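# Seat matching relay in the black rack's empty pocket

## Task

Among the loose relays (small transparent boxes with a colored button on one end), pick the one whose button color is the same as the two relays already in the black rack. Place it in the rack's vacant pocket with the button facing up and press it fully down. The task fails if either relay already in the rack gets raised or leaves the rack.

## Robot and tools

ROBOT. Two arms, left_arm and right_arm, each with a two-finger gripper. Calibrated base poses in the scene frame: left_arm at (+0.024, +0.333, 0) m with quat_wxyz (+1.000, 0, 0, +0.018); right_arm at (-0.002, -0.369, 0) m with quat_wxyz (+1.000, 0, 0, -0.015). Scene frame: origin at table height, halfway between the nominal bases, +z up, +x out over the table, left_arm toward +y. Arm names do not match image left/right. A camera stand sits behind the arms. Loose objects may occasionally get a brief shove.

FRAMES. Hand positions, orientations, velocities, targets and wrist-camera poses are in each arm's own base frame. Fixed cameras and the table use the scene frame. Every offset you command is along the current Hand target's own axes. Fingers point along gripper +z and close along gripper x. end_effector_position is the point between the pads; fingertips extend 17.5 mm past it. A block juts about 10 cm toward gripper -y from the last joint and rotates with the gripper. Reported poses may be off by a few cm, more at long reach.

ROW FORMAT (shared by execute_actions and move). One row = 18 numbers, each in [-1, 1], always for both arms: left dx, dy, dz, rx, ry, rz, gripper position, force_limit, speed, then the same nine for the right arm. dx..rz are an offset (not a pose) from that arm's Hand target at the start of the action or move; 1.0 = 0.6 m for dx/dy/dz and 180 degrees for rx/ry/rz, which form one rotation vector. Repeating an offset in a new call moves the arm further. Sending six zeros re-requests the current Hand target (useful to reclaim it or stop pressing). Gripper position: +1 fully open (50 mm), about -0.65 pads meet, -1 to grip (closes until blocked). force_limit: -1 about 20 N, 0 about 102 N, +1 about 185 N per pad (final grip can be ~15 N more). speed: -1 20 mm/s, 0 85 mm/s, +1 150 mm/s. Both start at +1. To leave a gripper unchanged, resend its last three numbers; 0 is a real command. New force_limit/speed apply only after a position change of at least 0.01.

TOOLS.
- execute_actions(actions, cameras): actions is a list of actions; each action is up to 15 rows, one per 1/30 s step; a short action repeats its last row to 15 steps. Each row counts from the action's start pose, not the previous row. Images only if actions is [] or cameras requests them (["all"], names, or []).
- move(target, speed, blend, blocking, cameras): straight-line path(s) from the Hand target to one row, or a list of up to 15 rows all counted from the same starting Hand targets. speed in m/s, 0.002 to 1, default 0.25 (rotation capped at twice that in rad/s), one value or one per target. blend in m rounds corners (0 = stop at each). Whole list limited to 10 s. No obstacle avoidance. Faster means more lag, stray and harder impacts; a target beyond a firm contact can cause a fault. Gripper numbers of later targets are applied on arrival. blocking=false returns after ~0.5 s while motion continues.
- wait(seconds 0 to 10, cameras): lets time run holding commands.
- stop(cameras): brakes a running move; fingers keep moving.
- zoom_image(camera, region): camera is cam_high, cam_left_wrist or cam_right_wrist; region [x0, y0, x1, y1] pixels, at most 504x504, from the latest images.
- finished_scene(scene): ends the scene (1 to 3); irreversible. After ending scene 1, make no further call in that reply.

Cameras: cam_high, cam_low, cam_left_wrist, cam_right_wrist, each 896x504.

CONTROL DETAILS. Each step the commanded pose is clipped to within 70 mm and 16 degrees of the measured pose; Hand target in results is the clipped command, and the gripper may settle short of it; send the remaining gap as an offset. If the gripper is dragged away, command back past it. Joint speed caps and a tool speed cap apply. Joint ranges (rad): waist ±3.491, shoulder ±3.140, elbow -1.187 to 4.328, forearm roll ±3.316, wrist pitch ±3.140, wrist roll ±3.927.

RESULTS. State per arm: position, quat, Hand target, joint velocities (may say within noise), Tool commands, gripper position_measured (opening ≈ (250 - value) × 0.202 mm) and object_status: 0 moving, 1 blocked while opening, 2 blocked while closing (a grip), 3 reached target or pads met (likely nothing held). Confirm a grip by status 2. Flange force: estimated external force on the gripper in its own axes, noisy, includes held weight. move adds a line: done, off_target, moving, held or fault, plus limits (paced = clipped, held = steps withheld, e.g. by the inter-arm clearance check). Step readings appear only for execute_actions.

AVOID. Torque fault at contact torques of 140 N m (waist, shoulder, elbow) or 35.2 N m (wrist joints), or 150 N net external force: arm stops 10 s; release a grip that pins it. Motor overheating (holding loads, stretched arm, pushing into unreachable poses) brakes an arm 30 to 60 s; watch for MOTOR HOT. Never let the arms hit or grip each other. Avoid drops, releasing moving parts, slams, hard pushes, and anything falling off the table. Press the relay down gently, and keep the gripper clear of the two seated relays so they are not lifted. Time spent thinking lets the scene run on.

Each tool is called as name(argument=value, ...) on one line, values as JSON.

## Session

execute_actions(actions=[], cameras=["all"])

zoom_image(camera="cam_high", region=[395, 130, 655, 400])

zoom_image(camera="cam_low", region=[340, 250, 560, 310])

Scene clock: 0.00 s.
left_arm: end_effector_position=(+0.2418, -0.0275, +0.2395) position_measured=3 object_status=3 end_effector_quat_wxyz=(+0.739, -0.342, -0.577, -0.056) | right_arm: end_effector_position=(+0.2133, -0.0702, +0.2605) position_measured=3 object_status=3 end_effector_quat_wxyz=(-0.097, -0.031, +0.988, -0.120)
Joint positions: left_arm=[-0.21 0.59 -0.024 -0.714 -2.509 0.544] | right_arm=[0.519 -0.486 -0.495 0.125 -1.847 1.13]
Joint velocities: within noise
Flange force (N): no reading
Hand target: left_arm +0.2418, -0.0275, +0.2395; +0.739, -0.342, -0.577, -0.056 | right_arm +0.2133, -0.0702, +0.2605; -0.097, -0.031, +0.988, -0.120
Tool commands: left_gripper/position=+1.0 left_gripper/force_limit=+1.0 left_gripper/speed=+1.0 right_gripper/position=+1.0 right_gripper/force_limit=+1.0 right_gripper/speed=+1.0

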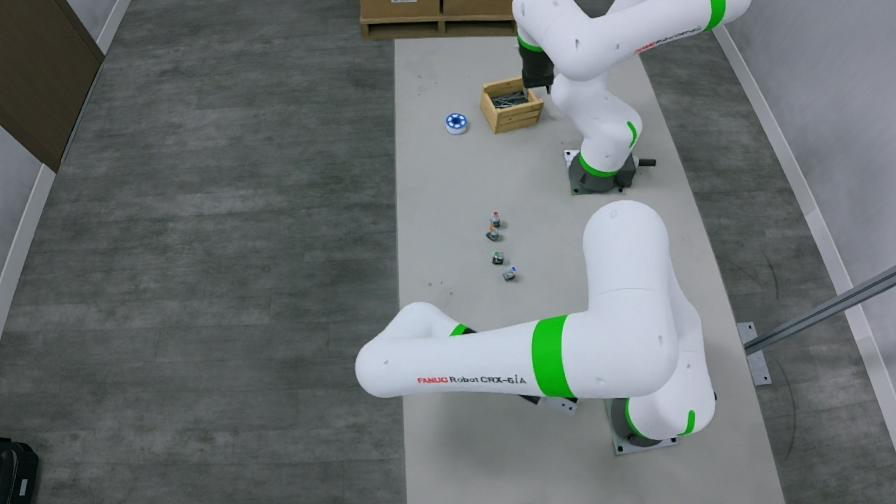

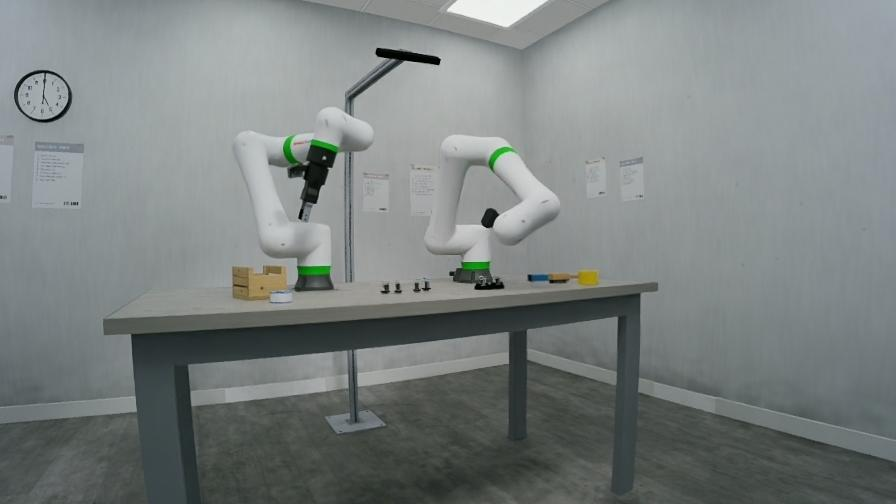

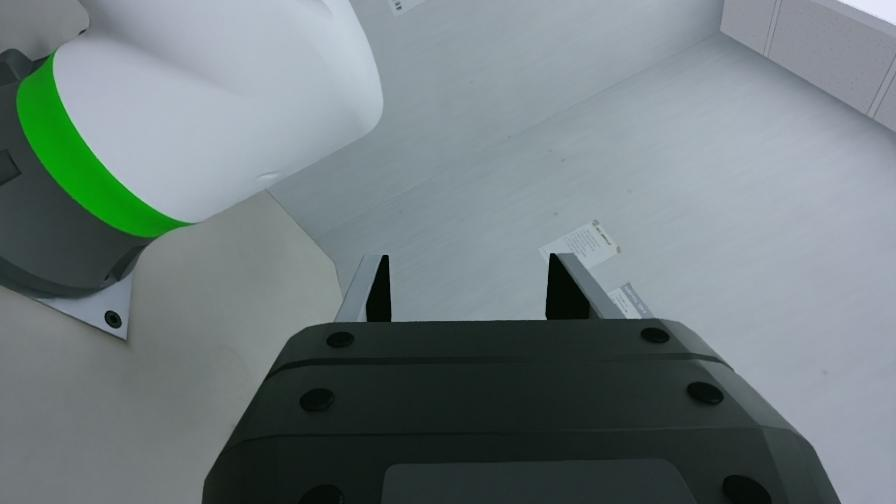

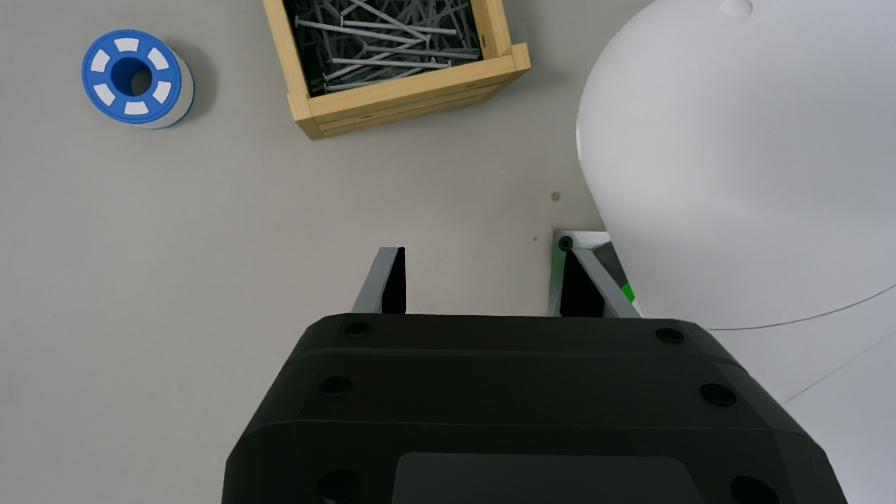

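Scaled by 1.867 from the camera's 896x504 image, which has a finer 1280x720 frame.

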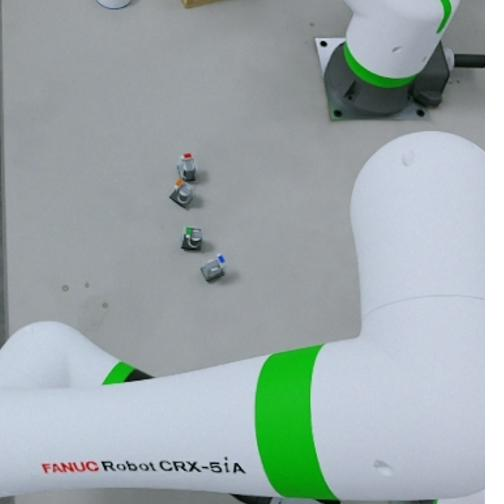

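Scaled by 2.291 from the camera's 896x504 image, which has a finer 1280x720 frame.

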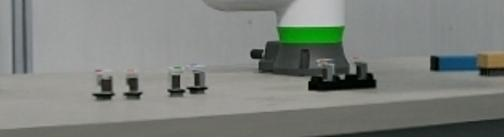

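move(target=[[0.0648,0.1858,0.2398,0.2228,-0.1102,0.0251,1,1,1, -0.0808,0.2601,-0.2198,-0.0549,0.0059,0.2578,1,1,1],[0.0228,0.1705,0.5467,0.4456,-0.2204,0.0501,1,1,1, -0.1615,0.5202,-0.4395,-0.1098,0.0117,0.5155,1,1,1]], speed=0.4, blend=[0.05,0], cameras=["cam_right_wrist","cam_high"])

zoom_image(camera="cam_right_wrist", region=[280, 40, 760, 260])

zoom_image(camera="cam_high", region=[450, 200, 550, 400])

Scene clock: 33.63 s.
left_arm: end_effector_position=(+0.0278, +0.2416, +0.2393) position_measured=3 object_status=3 end_effector_quat_wxyz=(+0.563, +0.166, -0.650, +0.483) | right_arm: end_effector_position=(+0.3305, +0.3001, +0.4200) position_measured=3 object_status=3 end_effector_quat_wxyz=(+0.000, +0.707, +0.707, +0.000)
Joint positions: left_arm=[1.359 0.59 -0.025 -0.714 -2.508 0.544] | right_arm=[1.033 0.05 0.382 0.001 -1.903 -1.034]
Flange force (N): left_arm=[-1.0 0.2 -4.6] | right_arm=[3.7 2.7 0.2]
Hand target: left_arm +0.0277, +0.2416, +0.2393; +0.562, +0.166, -0.650, +0.483 | right_arm +0.3305, +0.3001, +0.4200; +0.000, +0.707, +0.707, +0.000
Off the commanded pose: left_arm 0.000 m, 0 deg | right_arm 0.000 m, 0 deg.
move: done
Images, in order (width x height): cam_high 896x504, cam_right_wrist 896x504.

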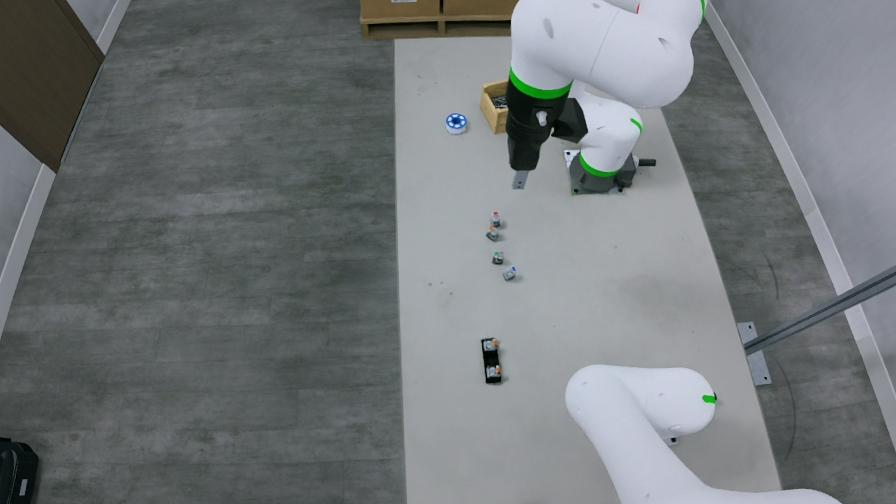

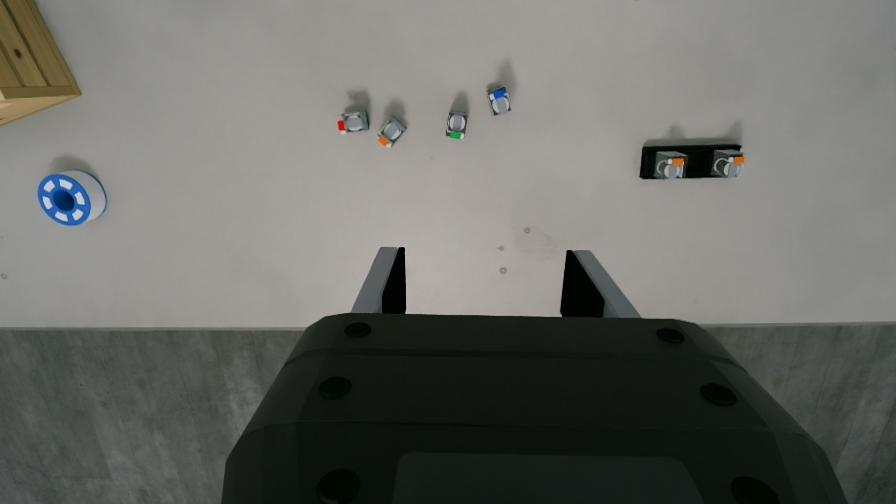

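Scaled by 1.050 from the camera's 896x504 image, which has a finer 1280x720 frame.

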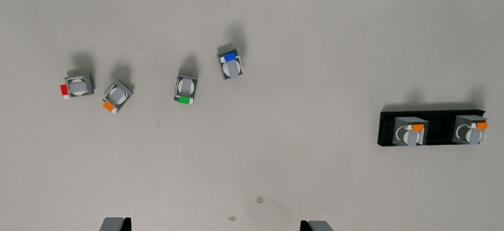

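Scaled by 2.520 from the camera's 896x504 image, which has a finer 1280x720 frame.

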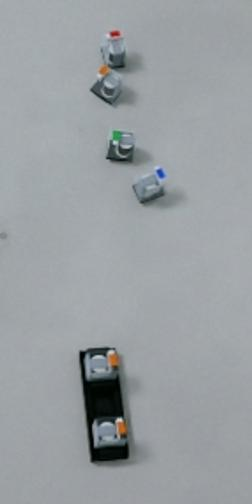

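zoom_image(camera="cam_right_wrist", region=[320, 80, 440, 170])

zoom_image(camera="cam_right_wrist", region=[630, 130, 760, 195])

Scaled by 4.200 from the camera's 896x504 image, which has a finer 1280x720 frame.

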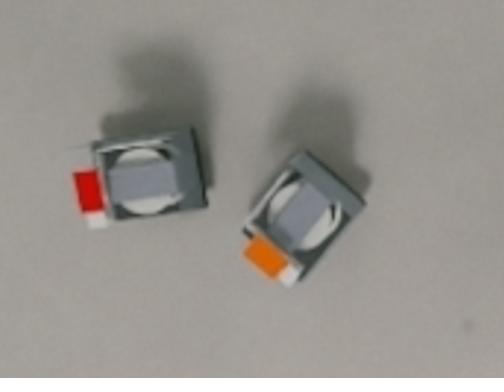

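Scaled by 3.877 from the camera's 896x504 image, which has a finer 1280x720 frame.

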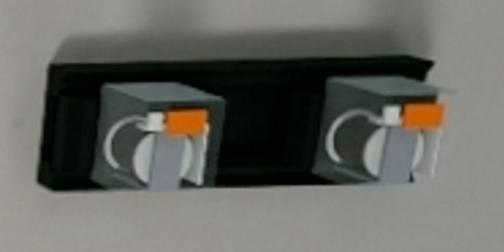

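move(target=[0,0,0,0,0,0,1,1,1, -0.1397,-0.0083,0.45,0,0,-0.2756,1,1,1], speed=0.4, cameras=["cam_right_wrist"])

zoom_image(camera="cam_right_wrist", region=[380, 110, 560, 290])

Scene clock: 71.83 s.
left_arm: end_effector_position=(+0.0277, +0.2416, +0.2393) position_measured=3 object_status=3 end_effector_quat_wxyz=(+0.562, +0.166, -0.650, +0.483) | right_arm: end_effector_position=(+0.3256, +0.2161, +0.1501) position_measured=3 object_status=3 end_effector_quat_wxyz=(+0.000, +0.346, +0.938, +0.000)
Joint positions: left_arm=[1.359 0.59 -0.025 -0.714 -2.508 0.544] | right_arm=[0.926 -0.102 -0.405 0.001 -1.268 -0.061]
Flange force (N): left_arm=[-0.8 0.1 -3.1] | right_arm=[0.0 4.8 1.2]
Hand target: left_arm +0.0277, +0.2416, +0.2393; +0.562, +0.166, -0.650, +0.483 | right_arm +0.3256, +0.2161, +0.1501; +0.000, +0.346, +0.938, +0.000
Off the commanded pose: left_arm 0.000 m, 0 deg | right_arm 0.000 m, 0 deg.
move: done
Images, in order (width x height): cam_right_wrist 896x504.

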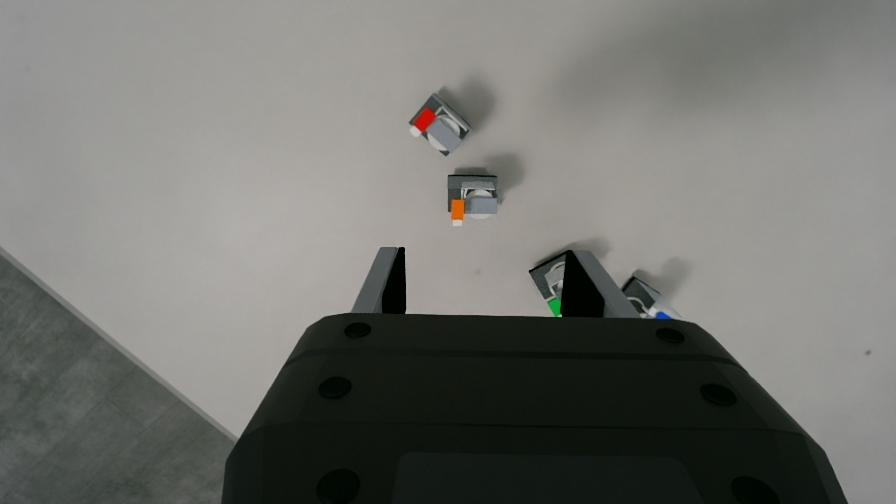

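Scaled by 2.800 from the camera's 896x504 image, which has a finer 1280x720 frame.

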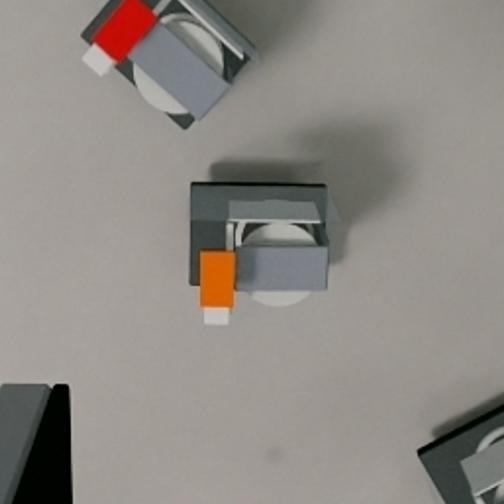

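move(target=[[0,0,0,0,0,0,1,1,1, -0.0033,0.005,0.1585,0,0,0,0.6,-0.3,0.5],[0,0,0,0,0,0,1,1,1, -0.0033,0.005,0.1935,0,0,0,0.6,-0.3,0.5],[0,0,0,0,0,0,1,1,1, -0.0033,0.005,0.1935,0,0,0,-1,-0.3,-0.5]], speed=[0.25,0.08,0.05], blend=[0.008,0,0], cameras=["cam_right_wrist"])

zoom_image(camera="cam_right_wrist", region=[400, 200, 570, 320])

Scene clock: 86.93 s.
left_arm: end_effector_position=(+0.0277, +0.2416, +0.2393) position_measured=3 object_status=3 end_effector_quat_wxyz=(+0.562, +0.166, -0.650, +0.483) | right_arm: end_effector_position=(+0.3291, +0.2170, +0.0340) position_measured=118 object_status=2 end_effector_quat_wxyz=(+0.000, +0.346, +0.938, +0.000)
Joint positions: left_arm=[1.359 0.59 -0.025 -0.714 -2.508 0.544] | right_arm=[0.92 0.048 -0.562 0.001 -0.962 -0.056]
Flange force (N): left_arm=[-1.5 0.7 -3.5] | right_arm=[0.2 4.2 4.2]
Hand target: left_arm +0.0277, +0.2416, +0.2393; +0.562, +0.166, -0.650, +0.483 | right_arm +0.3291, +0.2170, +0.0340; +0.000, +0.346, +0.938, +0.000
Off the commanded pose: left_arm 0.000 m, 0 deg | right_arm 0.000 m, 0 deg.
move: done
Images, in order (width x height): cam_right_wrist 896x504.

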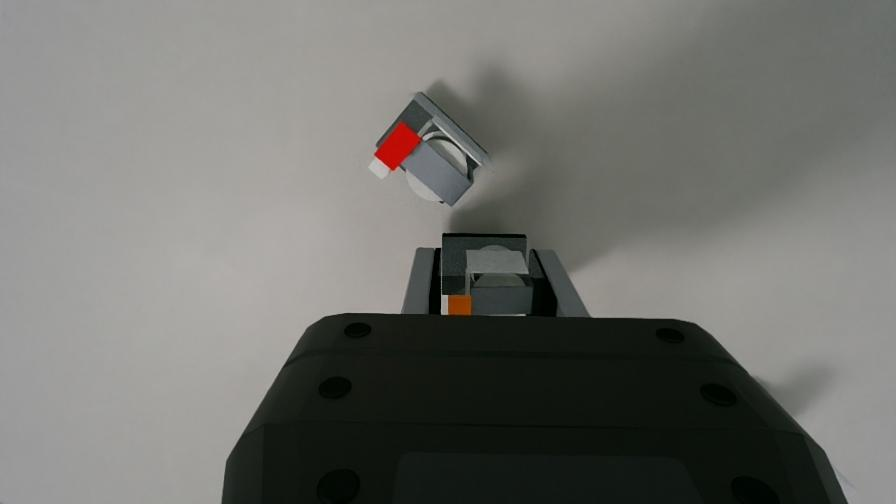

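Scaled by 2.965 from the camera's 896x504 image, which has a finer 1280x720 frame.

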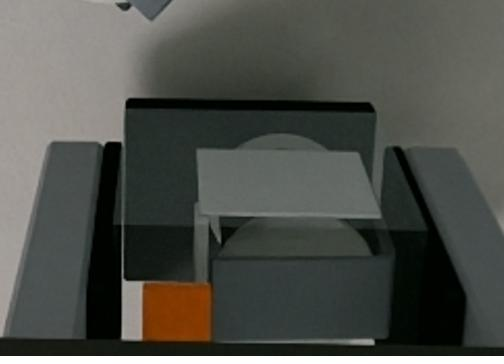

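move(target=[[0,0,0,0,0,0,1,1,1, 0,0,-0.1433,0,0,0,-1,-0.3,-0.5],[0,0,0,0,0,0,1,1,1, 0.3232,0.4603,-0.1433,0,0,-0.2261,-1,-0.3,-0.5]], speed=[0.2,0.4], blend=[0.03,0], cameras=["cam_right_wrist","cam_low"])

zoom_image(camera="cam_right_wrist", region=[380, 60, 580, 320])

zoom_image(camera="cam_low", region=[456, 230, 536, 300])

Scene clock: 103.30 s.
left_arm: end_effector_position=(+0.0277, +0.2416, +0.2393) position_measured=3 object_status=3 end_effector_quat_wxyz=(+0.562, +0.166, -0.650, +0.483) | right_arm: end_effector_position=(+0.3607, +0.5530, +0.1197) position_measured=118 object_status=2 end_effector_quat_wxyz=(+0.000, -0.002, +1.000, +0.000)
Joint positions: left_arm=[1.359 0.59 -0.025 -0.714 -2.508 0.544] | right_arm=[1.191 0.588 0.372 0.001 -1.356 0.383]
Flange force (N): left_arm=[-0.4 0.9 -4.0] | right_arm=[-4.7 8.6 2.5]
Hand target: left_arm +0.0277, +0.2416, +0.2393; +0.562, +0.166, -0.650, +0.483 | right_arm +0.3607, +0.5530, +0.1197; +0.000, -0.002, +1.000, +0.000
Off the commanded pose: left_arm 0.000 m, 0 deg | right_arm 0.000 m, 0 deg.
move: done
Images, in order (width x height): cam_low 896x504, cam_right_wrist 896x504.

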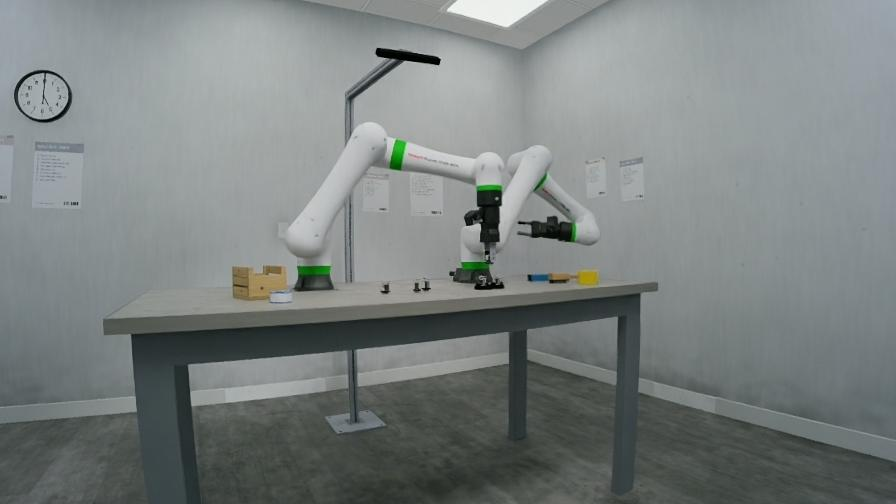

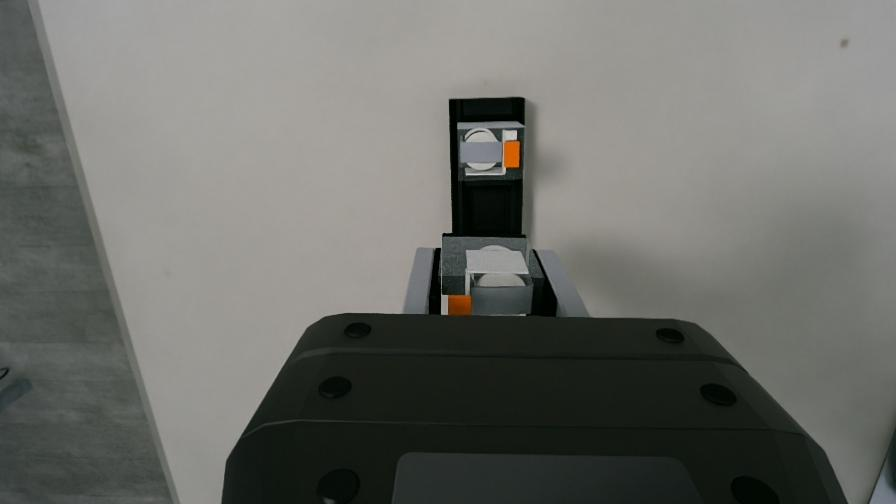

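Scaled by 1.938 from the camera's 896x504 image, which has a finer 1280x720 frame.

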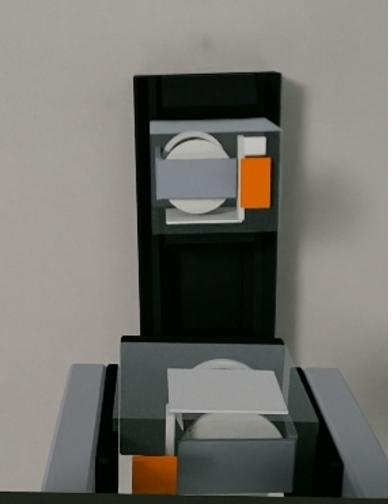

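Scaled by 6.300 from the camera's 896x504 image, which has a finer 1280x720 frame.

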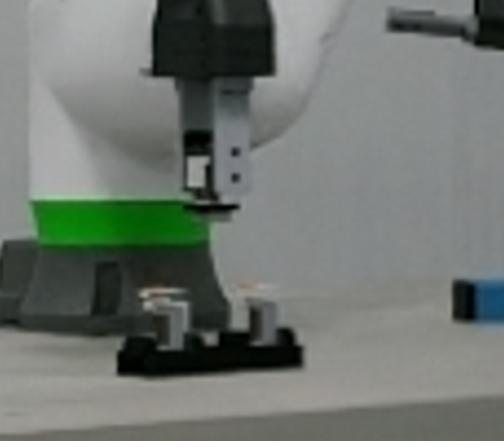

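move(target=[0,0,0,0,0,0,1,1,1, 0.0075,0.0038,0.0962,0,0,-0.0061,-1,-0.3,-0.5], speed=0.1, cameras=["cam_right_wrist","cam_low","cam_high"])

zoom_image(camera="cam_right_wrist", region=[400, 100, 570, 320])

zoom_image(camera="cam_low", region=[466, 250, 516, 300])

zoom_image(camera="cam_high", region=[450, 300, 540, 400])

Scene clock: 147.17 s.
left_arm: end_effector_position=(+0.0277, +0.2416, +0.2393) position_measured=3 object_status=3 end_effector_quat_wxyz=(+0.562, +0.166, -0.650, +0.483) | right_arm: end_effector_position=(+0.3562, +0.5553, +0.0620) position_measured=118 object_status=2 end_effector_quat_wxyz=(+0.000, -0.012, +1.000, +0.000)
Joint positions: left_arm=[1.359 0.59 -0.025 -0.714 -2.508 0.544] | right_arm=[1.199 0.627 0.294 0.001 -1.238 0.395]
Flange force (N): left_arm=[-0.8 1.0 -3.7] | right_arm=[-4.3 7.5 3.9]
Hand target: left_arm +0.0277, +0.2416, +0.2393; +0.562, +0.166, -0.650, +0.483 | right_arm +0.3562, +0.5552, +0.0620; +0.000, -0.012, +1.000, +0.000
Off the commanded pose: left_arm 0.000 m, 0 deg | right_arm 0.000 m, 0 deg.
move: done
Images, in order (width x height): cam_high 896x504, cam_low 896x504, cam_right_wrist 896x504.

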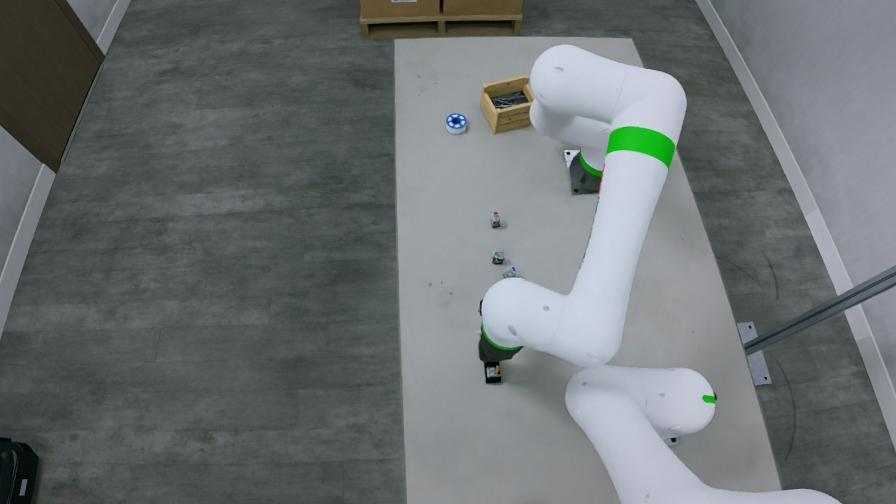

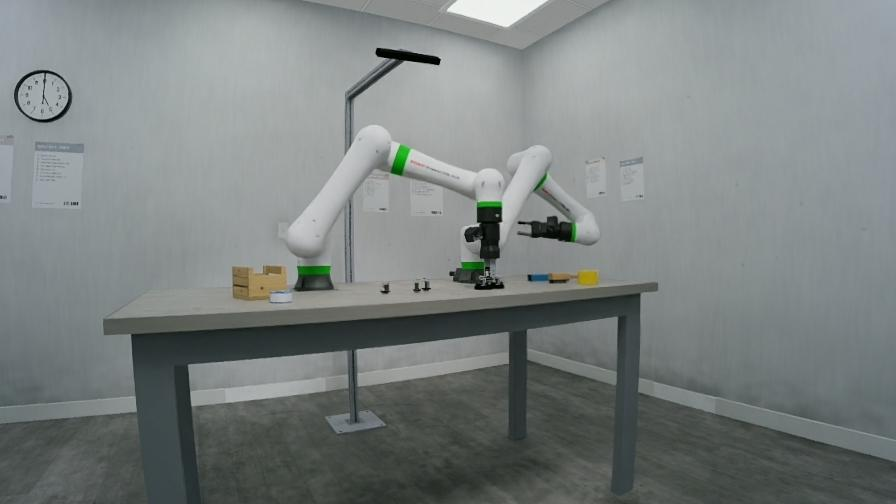

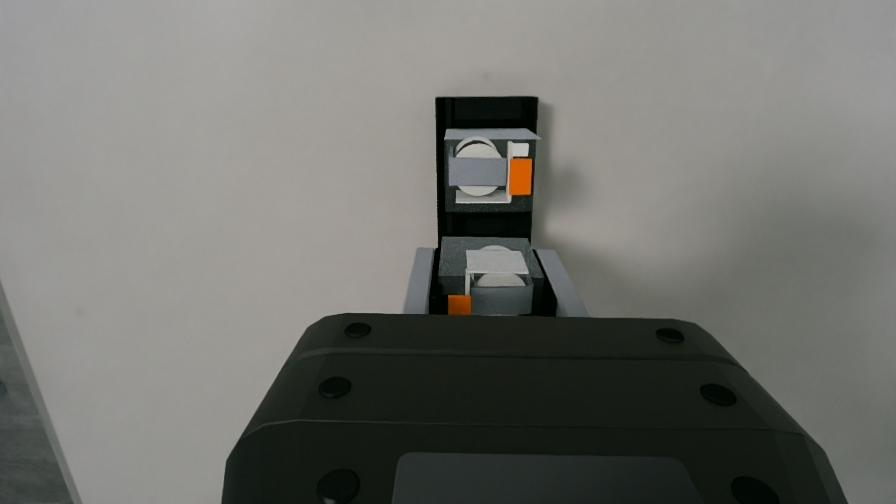

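Scaled by 2.291 from the camera's 896x504 image, which has a finer 1280x720 frame.

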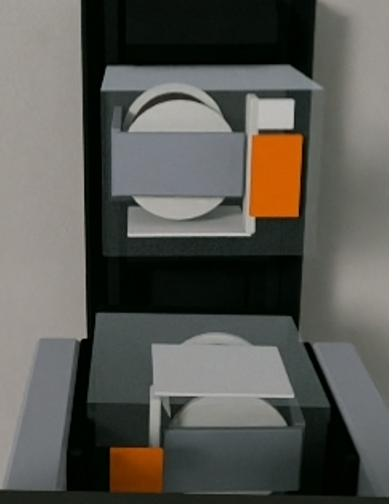

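Scaled by 10.080 from the camera's 896x504 image, which has a finer 1280x720 frame.

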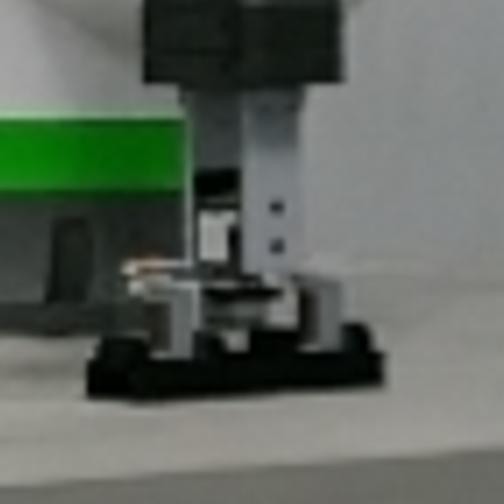

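Scaled by 5.040 from the camera's 896x504 image, which has a finer 1280x720 frame.

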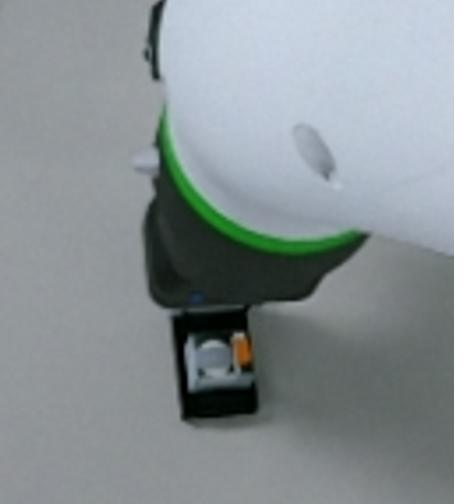

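move(target=[[0,0,0,0,0,0,1,1,1, 0.0005,0,0.03,0,0,0,-1,-0.3,-0.5],[0,0,0,0,0,0,1,1,1, 0.0005,0,0.0342,0,0,0,-1,-0.3,-0.5]], speed=[0.03,0.01], blend=[0.002,0], cameras=["cam_low"])

zoom_image(camera="cam_low", region=[466, 250, 516, 300])

Scene clock: 160.03 s.
left_arm: end_effector_position=(+0.0277, +0.2416, +0.2393) position_measured=3 object_status=3 end_effector_quat_wxyz=(+0.562, +0.166, -0.650, +0.483) | right_arm: end_effector_position=(+0.3559, +0.5552, +0.0415) position_measured=118 object_status=2 end_effector_quat_wxyz=(+0.000, -0.012, +1.000, +0.000)
Joint positions: left_arm=[1.359 0.59 -0.025 -0.714 -2.508 0.544] | right_arm=[1.2 0.644 0.271 0.001 -1.198 0.394]
Flange force (N): left_arm=[-1.2 1.1 -3.5] | right_arm=[-3.8 7.0 4.2]
Hand target: left_arm +0.0277, +0.2416, +0.2393; +0.562, +0.166, -0.650, +0.483 | right_arm +0.3559, +0.5552, +0.0415; +0.000, -0.012, +1.000, +0.000
Off the commanded pose: left_arm 0.000 m, 0 deg | right_arm 0.000 m, 0 deg.
move: done; blend cut to 0.0013 m at target 1
Images, in order (width x height): cam_low 896x504.

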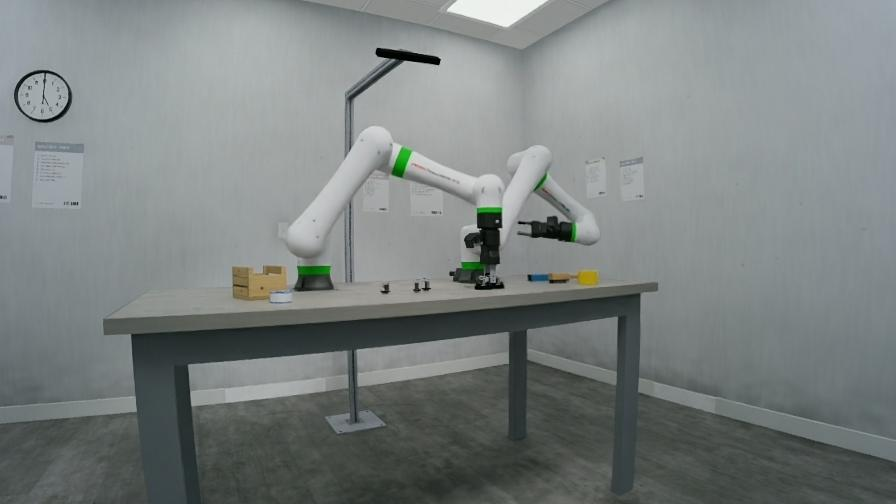

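Scaled by 10.080 from the camera's 896x504 image, which has a finer 1280x720 frame.

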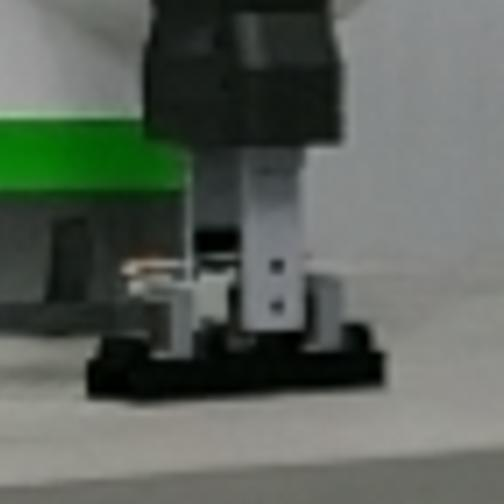

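move(target=[0,0,0,0,0,0,1,1,1, 0,0,0.00167,0,0,0,-1,-0.3,-0.5], speed=0.01)

move(target=[0,0,0,0,0,0,1,1,1, 0,0,0.00125,0,0,0,-1,-0.3,-0.5], speed=0.01)

Scene clock: 165.40 s.
left_arm: end_effector_position=(+0.0277, +0.2416, +0.2393) position_measured=3 object_status=3 end_effector_quat_wxyz=(+0.562, +0.166, -0.650, +0.483) | right_arm: end_effector_position=(+0.3559, +0.5552, +0.0405) position_measured=118 object_status=2 end_effector_quat_wxyz=(+0.000, -0.012, +1.000, +0.000)
Joint positions: left_arm=[1.359 0.59 -0.025 -0.714 -2.508 0.544] | right_arm=[1.2 0.645 0.27 0.001 -1.196 0.394]
Flange force (N): left_arm=[-0.7 0.5 -3.6] | right_arm=[-3.9 7.6 4.2]
Hand target: left_arm +0.0277, +0.2416, +0.2393; +0.562, +0.166, -0.650, +0.483 | right_arm +0.3559, +0.5552, +0.0405; +0.000, -0.012, +1.000, +0.000
Off the commanded pose: left_arm 0.000 m, 0 deg | right_arm 0.000 m, 0 deg.
move: done

Scene clock: 166.10 s.
left_arm: end_effector_position=(+0.0277, +0.2416, +0.2393) position_measured=3 object_status=3 end_effector_quat_wxyz=(+0.562, +0.166, -0.650, +0.483) | right_arm: end_effector_position=(+0.3559, +0.5552, +0.0397) position_measured=118 object_status=2 end_effector_quat_wxyz=(+0.000, -0.012, +1.000, +0.000)
Joint positions: left_arm=[1.359 0.59 -0.025 -0.714 -2.508 0.544] | right_arm=[1.2 0.646 0.269 0.001 -1.195 0.394]
Flange force (N): left_arm=[-1.2 0.4 -3.8] | right_arm=[-4.0 7.4 4.5]
Hand target: left_arm +0.0277, +0.2416, +0.2393; +0.562, +0.166, -0.650, +0.483 | right_arm +0.3559, +0.5552, +0.0397; +0.000, -0.012, +1.000, +0.000
Off the commanded pose: left_arm 0.000 m, 0 deg | right_arm 0.000 m, 0 deg.
move: done

move(target=[0,0,0,0,0,0,1,1,1, 0,0,0.00125,0,0,0,-1,-0.3,-0.5], speed=0.01)

move(target=[0,0,0,0,0,0,1,1,1, 0,0,0.001,0,0,0,-1,-0.3,-0.5], speed=0.01)

Scene clock: 170.83 s.
left_arm: end_effector_position=(+0.0277, +0.2416, +0.2393) position_measured=3 object_status=3 end_effector_quat_wxyz=(+0.562, +0.166, -0.650, +0.483) | right_arm: end_effector_position=(+0.3559, +0.5552, +0.0390) position_measured=118 object_status=2 end_effector_quat_wxyz=(+0.000, -0.012, +1.000, +0.000)
Joint positions: left_arm=[1.359 0.59 -0.025 -0.714 -2.508 0.544] | right_arm=[1.199 0.647 0.268 0.001 -1.193 0.394]
Flange force (N): left_arm=[-0.9 1.4 -4.0] | right_arm=[-2.2 5.8 -2.3]
Hand target: left_arm +0.0277, +0.2416, +0.2393; +0.562, +0.166, -0.650, +0.483 | right_arm +0.3559, +0.5552, +0.0390; +0.000, -0.012, +1.000, +0.000
Off the commanded pose: left_arm 0.000 m, 0 deg | right_arm 0.000 m, 0 deg.
move: done

Scene clock: 171.53 s.
left_arm: end_effector_position=(+0.0277, +0.2416, +0.2393) position_measured=3 object_status=3 end_effector_quat_wxyz=(+0.562, +0.166, -0.650, +0.483) | right_arm: end_effector_position=(+0.3559, +0.5552, +0.0384) position_measured=118 object_status=2 end_effector_quat_wxyz=(+0.000, -0.012, +1.000, +0.000)
Joint positions: left_arm=[1.359 0.59 -0.025 -0.714 -2.508 0.544] | right_arm=[1.199 0.647 0.268 0.001 -1.192 0.394]
Flange force (N): left_arm=[-1.3 0.4 -3.3] | right_arm=[4.6 0.9 -29.5]
Hand target: left_arm +0.0277, +0.2416, +0.2393; +0.562, +0.166, -0.650, +0.483 | right_arm +0.3559, +0.5552, +0.0384; +0.000, -0.012, +1.000, +0.000
Off the commanded pose: left_arm 0.000 m, 0 deg | right_arm 0.000 m, 0 deg.
move: done

move(target=[0,0,0,0,0,0,1,1,1, 0,0,0.0009,0,0,0,-1,-0.3,-0.5], speed=0.01, cameras=["cam_low"])

zoom_image(camera="cam_low", region=[466, 250, 516, 300])

Scene clock: 177.73 s.
left_arm: end_effector_position=(+0.0277, +0.2416, +0.2393) position_measured=3 object_status=3 end_effector_quat_wxyz=(+0.562, +0.166, -0.650, +0.483) | right_arm: end_effector_position=(+0.3560, +0.5552, +0.0379) position_measured=118 object_status=2 end_effector_quat_wxyz=(+0.000, -0.012, +1.000, +0.000)
Joint positions: left_arm=[1.359 0.59 -0.025 -0.714 -2.508 0.544] | right_arm=[1.199 0.648 0.267 0.001 -1.191 0.394]
Flange force (N): left_arm=[-0.7 0.8 -4.0] | right_arm=[11.1 -4.9 -55.7]
Hand target: left_arm +0.0277, +0.2416, +0.2393; +0.562, +0.166, -0.650, +0.483 | right_arm +0.3559, +0.5552, +0.0378; +0.000, -0.012, +1.000, +0.000
Off the commanded pose: left_arm 0.000 m, 0 deg | right_arm 0.000 m, 0 deg.
move: done
Images, in order (width x height): cam_low 896x504.

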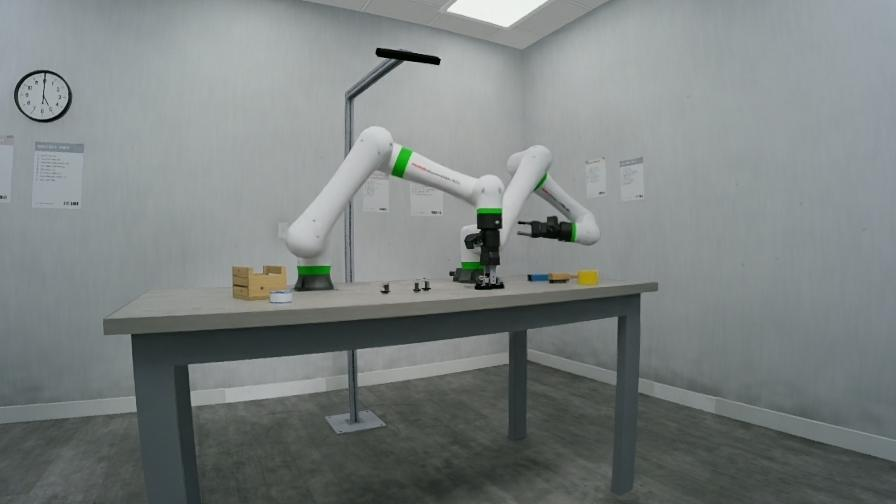

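Scaled by 10.080 from the camera's 896x504 image, which has a finer 1280x720 frame.

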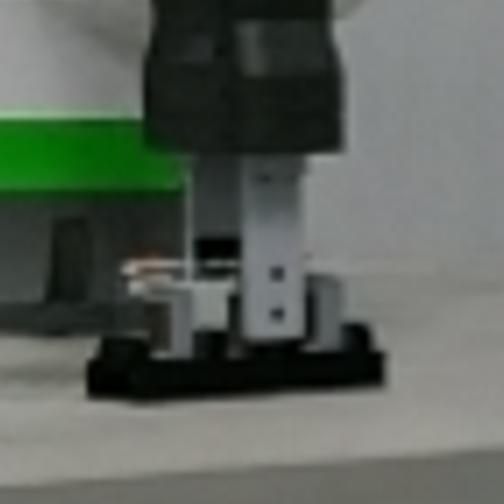

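move(target=[[0,0,0,0,0,0,1,1,1, 0,0,0,0,0,0,0.5,-0.3,-0.5],[0,0,0,0,0,0,1,1,1, 0,0,-0.05,0,0,0,0.5,-0.3,-0.5],[0,0,0,0,0,0,1,1,1, 0,0,-0.15,0,0,0,0.5,-0.3,-0.5]], speed=[0.02,0.08,0.2], blend=[0,0.005,0], cameras=["cam_low","cam_right_wrist"])

zoom_image(camera="cam_low", region=[466, 260, 516, 295])

zoom_image(camera="cam_right_wrist", region=[400, 80, 580, 320])

Scene clock: 185.43 s.
left_arm: end_effector_position=(+0.0277, +0.2416, +0.2393) position_measured=3 object_status=3 end_effector_quat_wxyz=(+0.562, +0.166, -0.650, +0.483) | right_arm: end_effector_position=(+0.3559, +0.5553, +0.1278) position_measured=78 object_status=3 end_effector_quat_wxyz=(+0.000, -0.012, +1.000, +0.000)
Joint positions: left_arm=[1.359 0.59 -0.025 -0.714 -2.508 0.544] | right_arm=[1.2 0.582 0.382 0.001 -1.372 0.394]
Flange force (N): left_arm=[-1.4 0.5 -3.3] | right_arm=[-4.8 8.6 2.0]
Hand target: left_arm +0.0277, +0.2416, +0.2393; +0.562, +0.166, -0.650, +0.483 | right_arm +0.3559, +0.5553, +0.1278; +0.000, -0.012, +1.000, +0.000
Off the commanded pose: left_arm 0.000 m, 0 deg | right_arm 0.000 m, 0 deg.
move: done
Images, in order (width x height): cam_low 896x504, cam_right_wrist 896x504.

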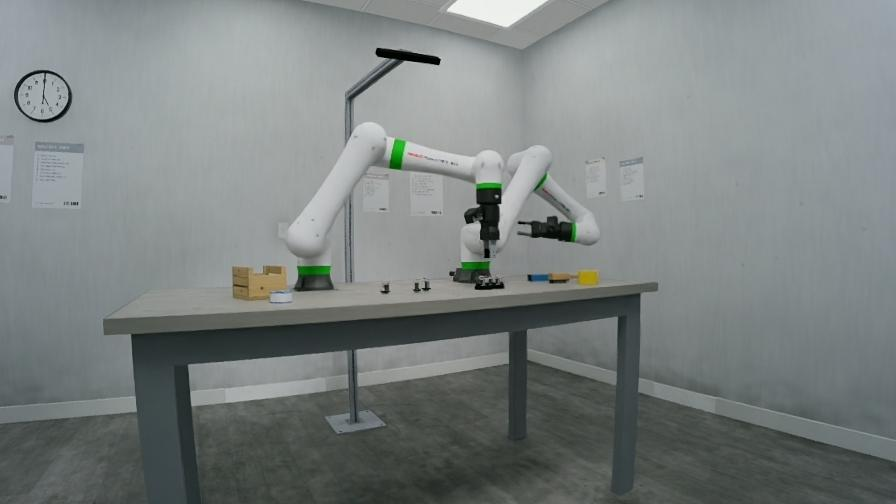

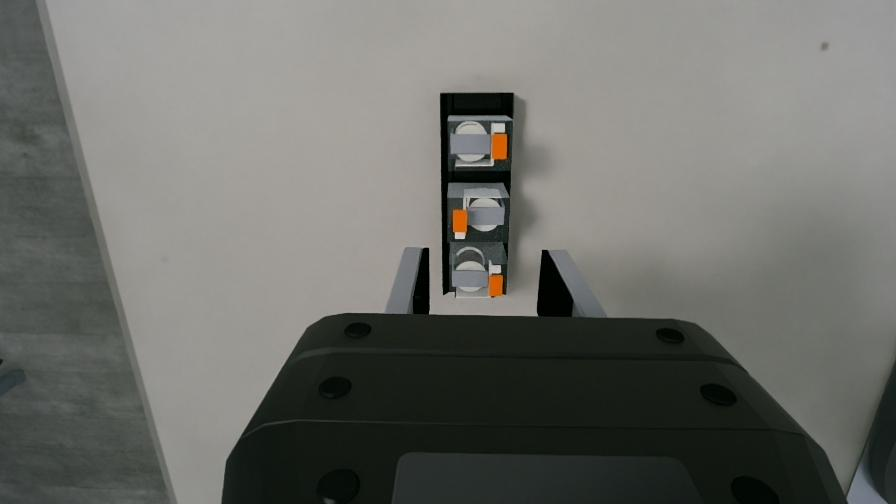

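Scaled by 10.080 from the camera's 896x504 image, which has a finer 1280x720 frame.

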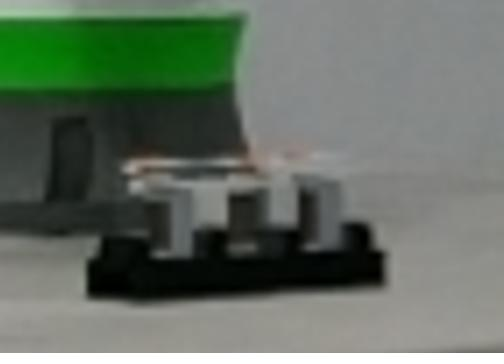

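Scaled by 2.100 from the camera's 896x504 image, which has a finer 1280x720 frame.

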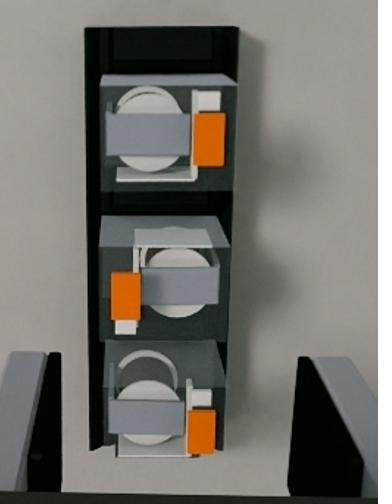

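finished_scene(scene=3)

The scene is finished: the task was done.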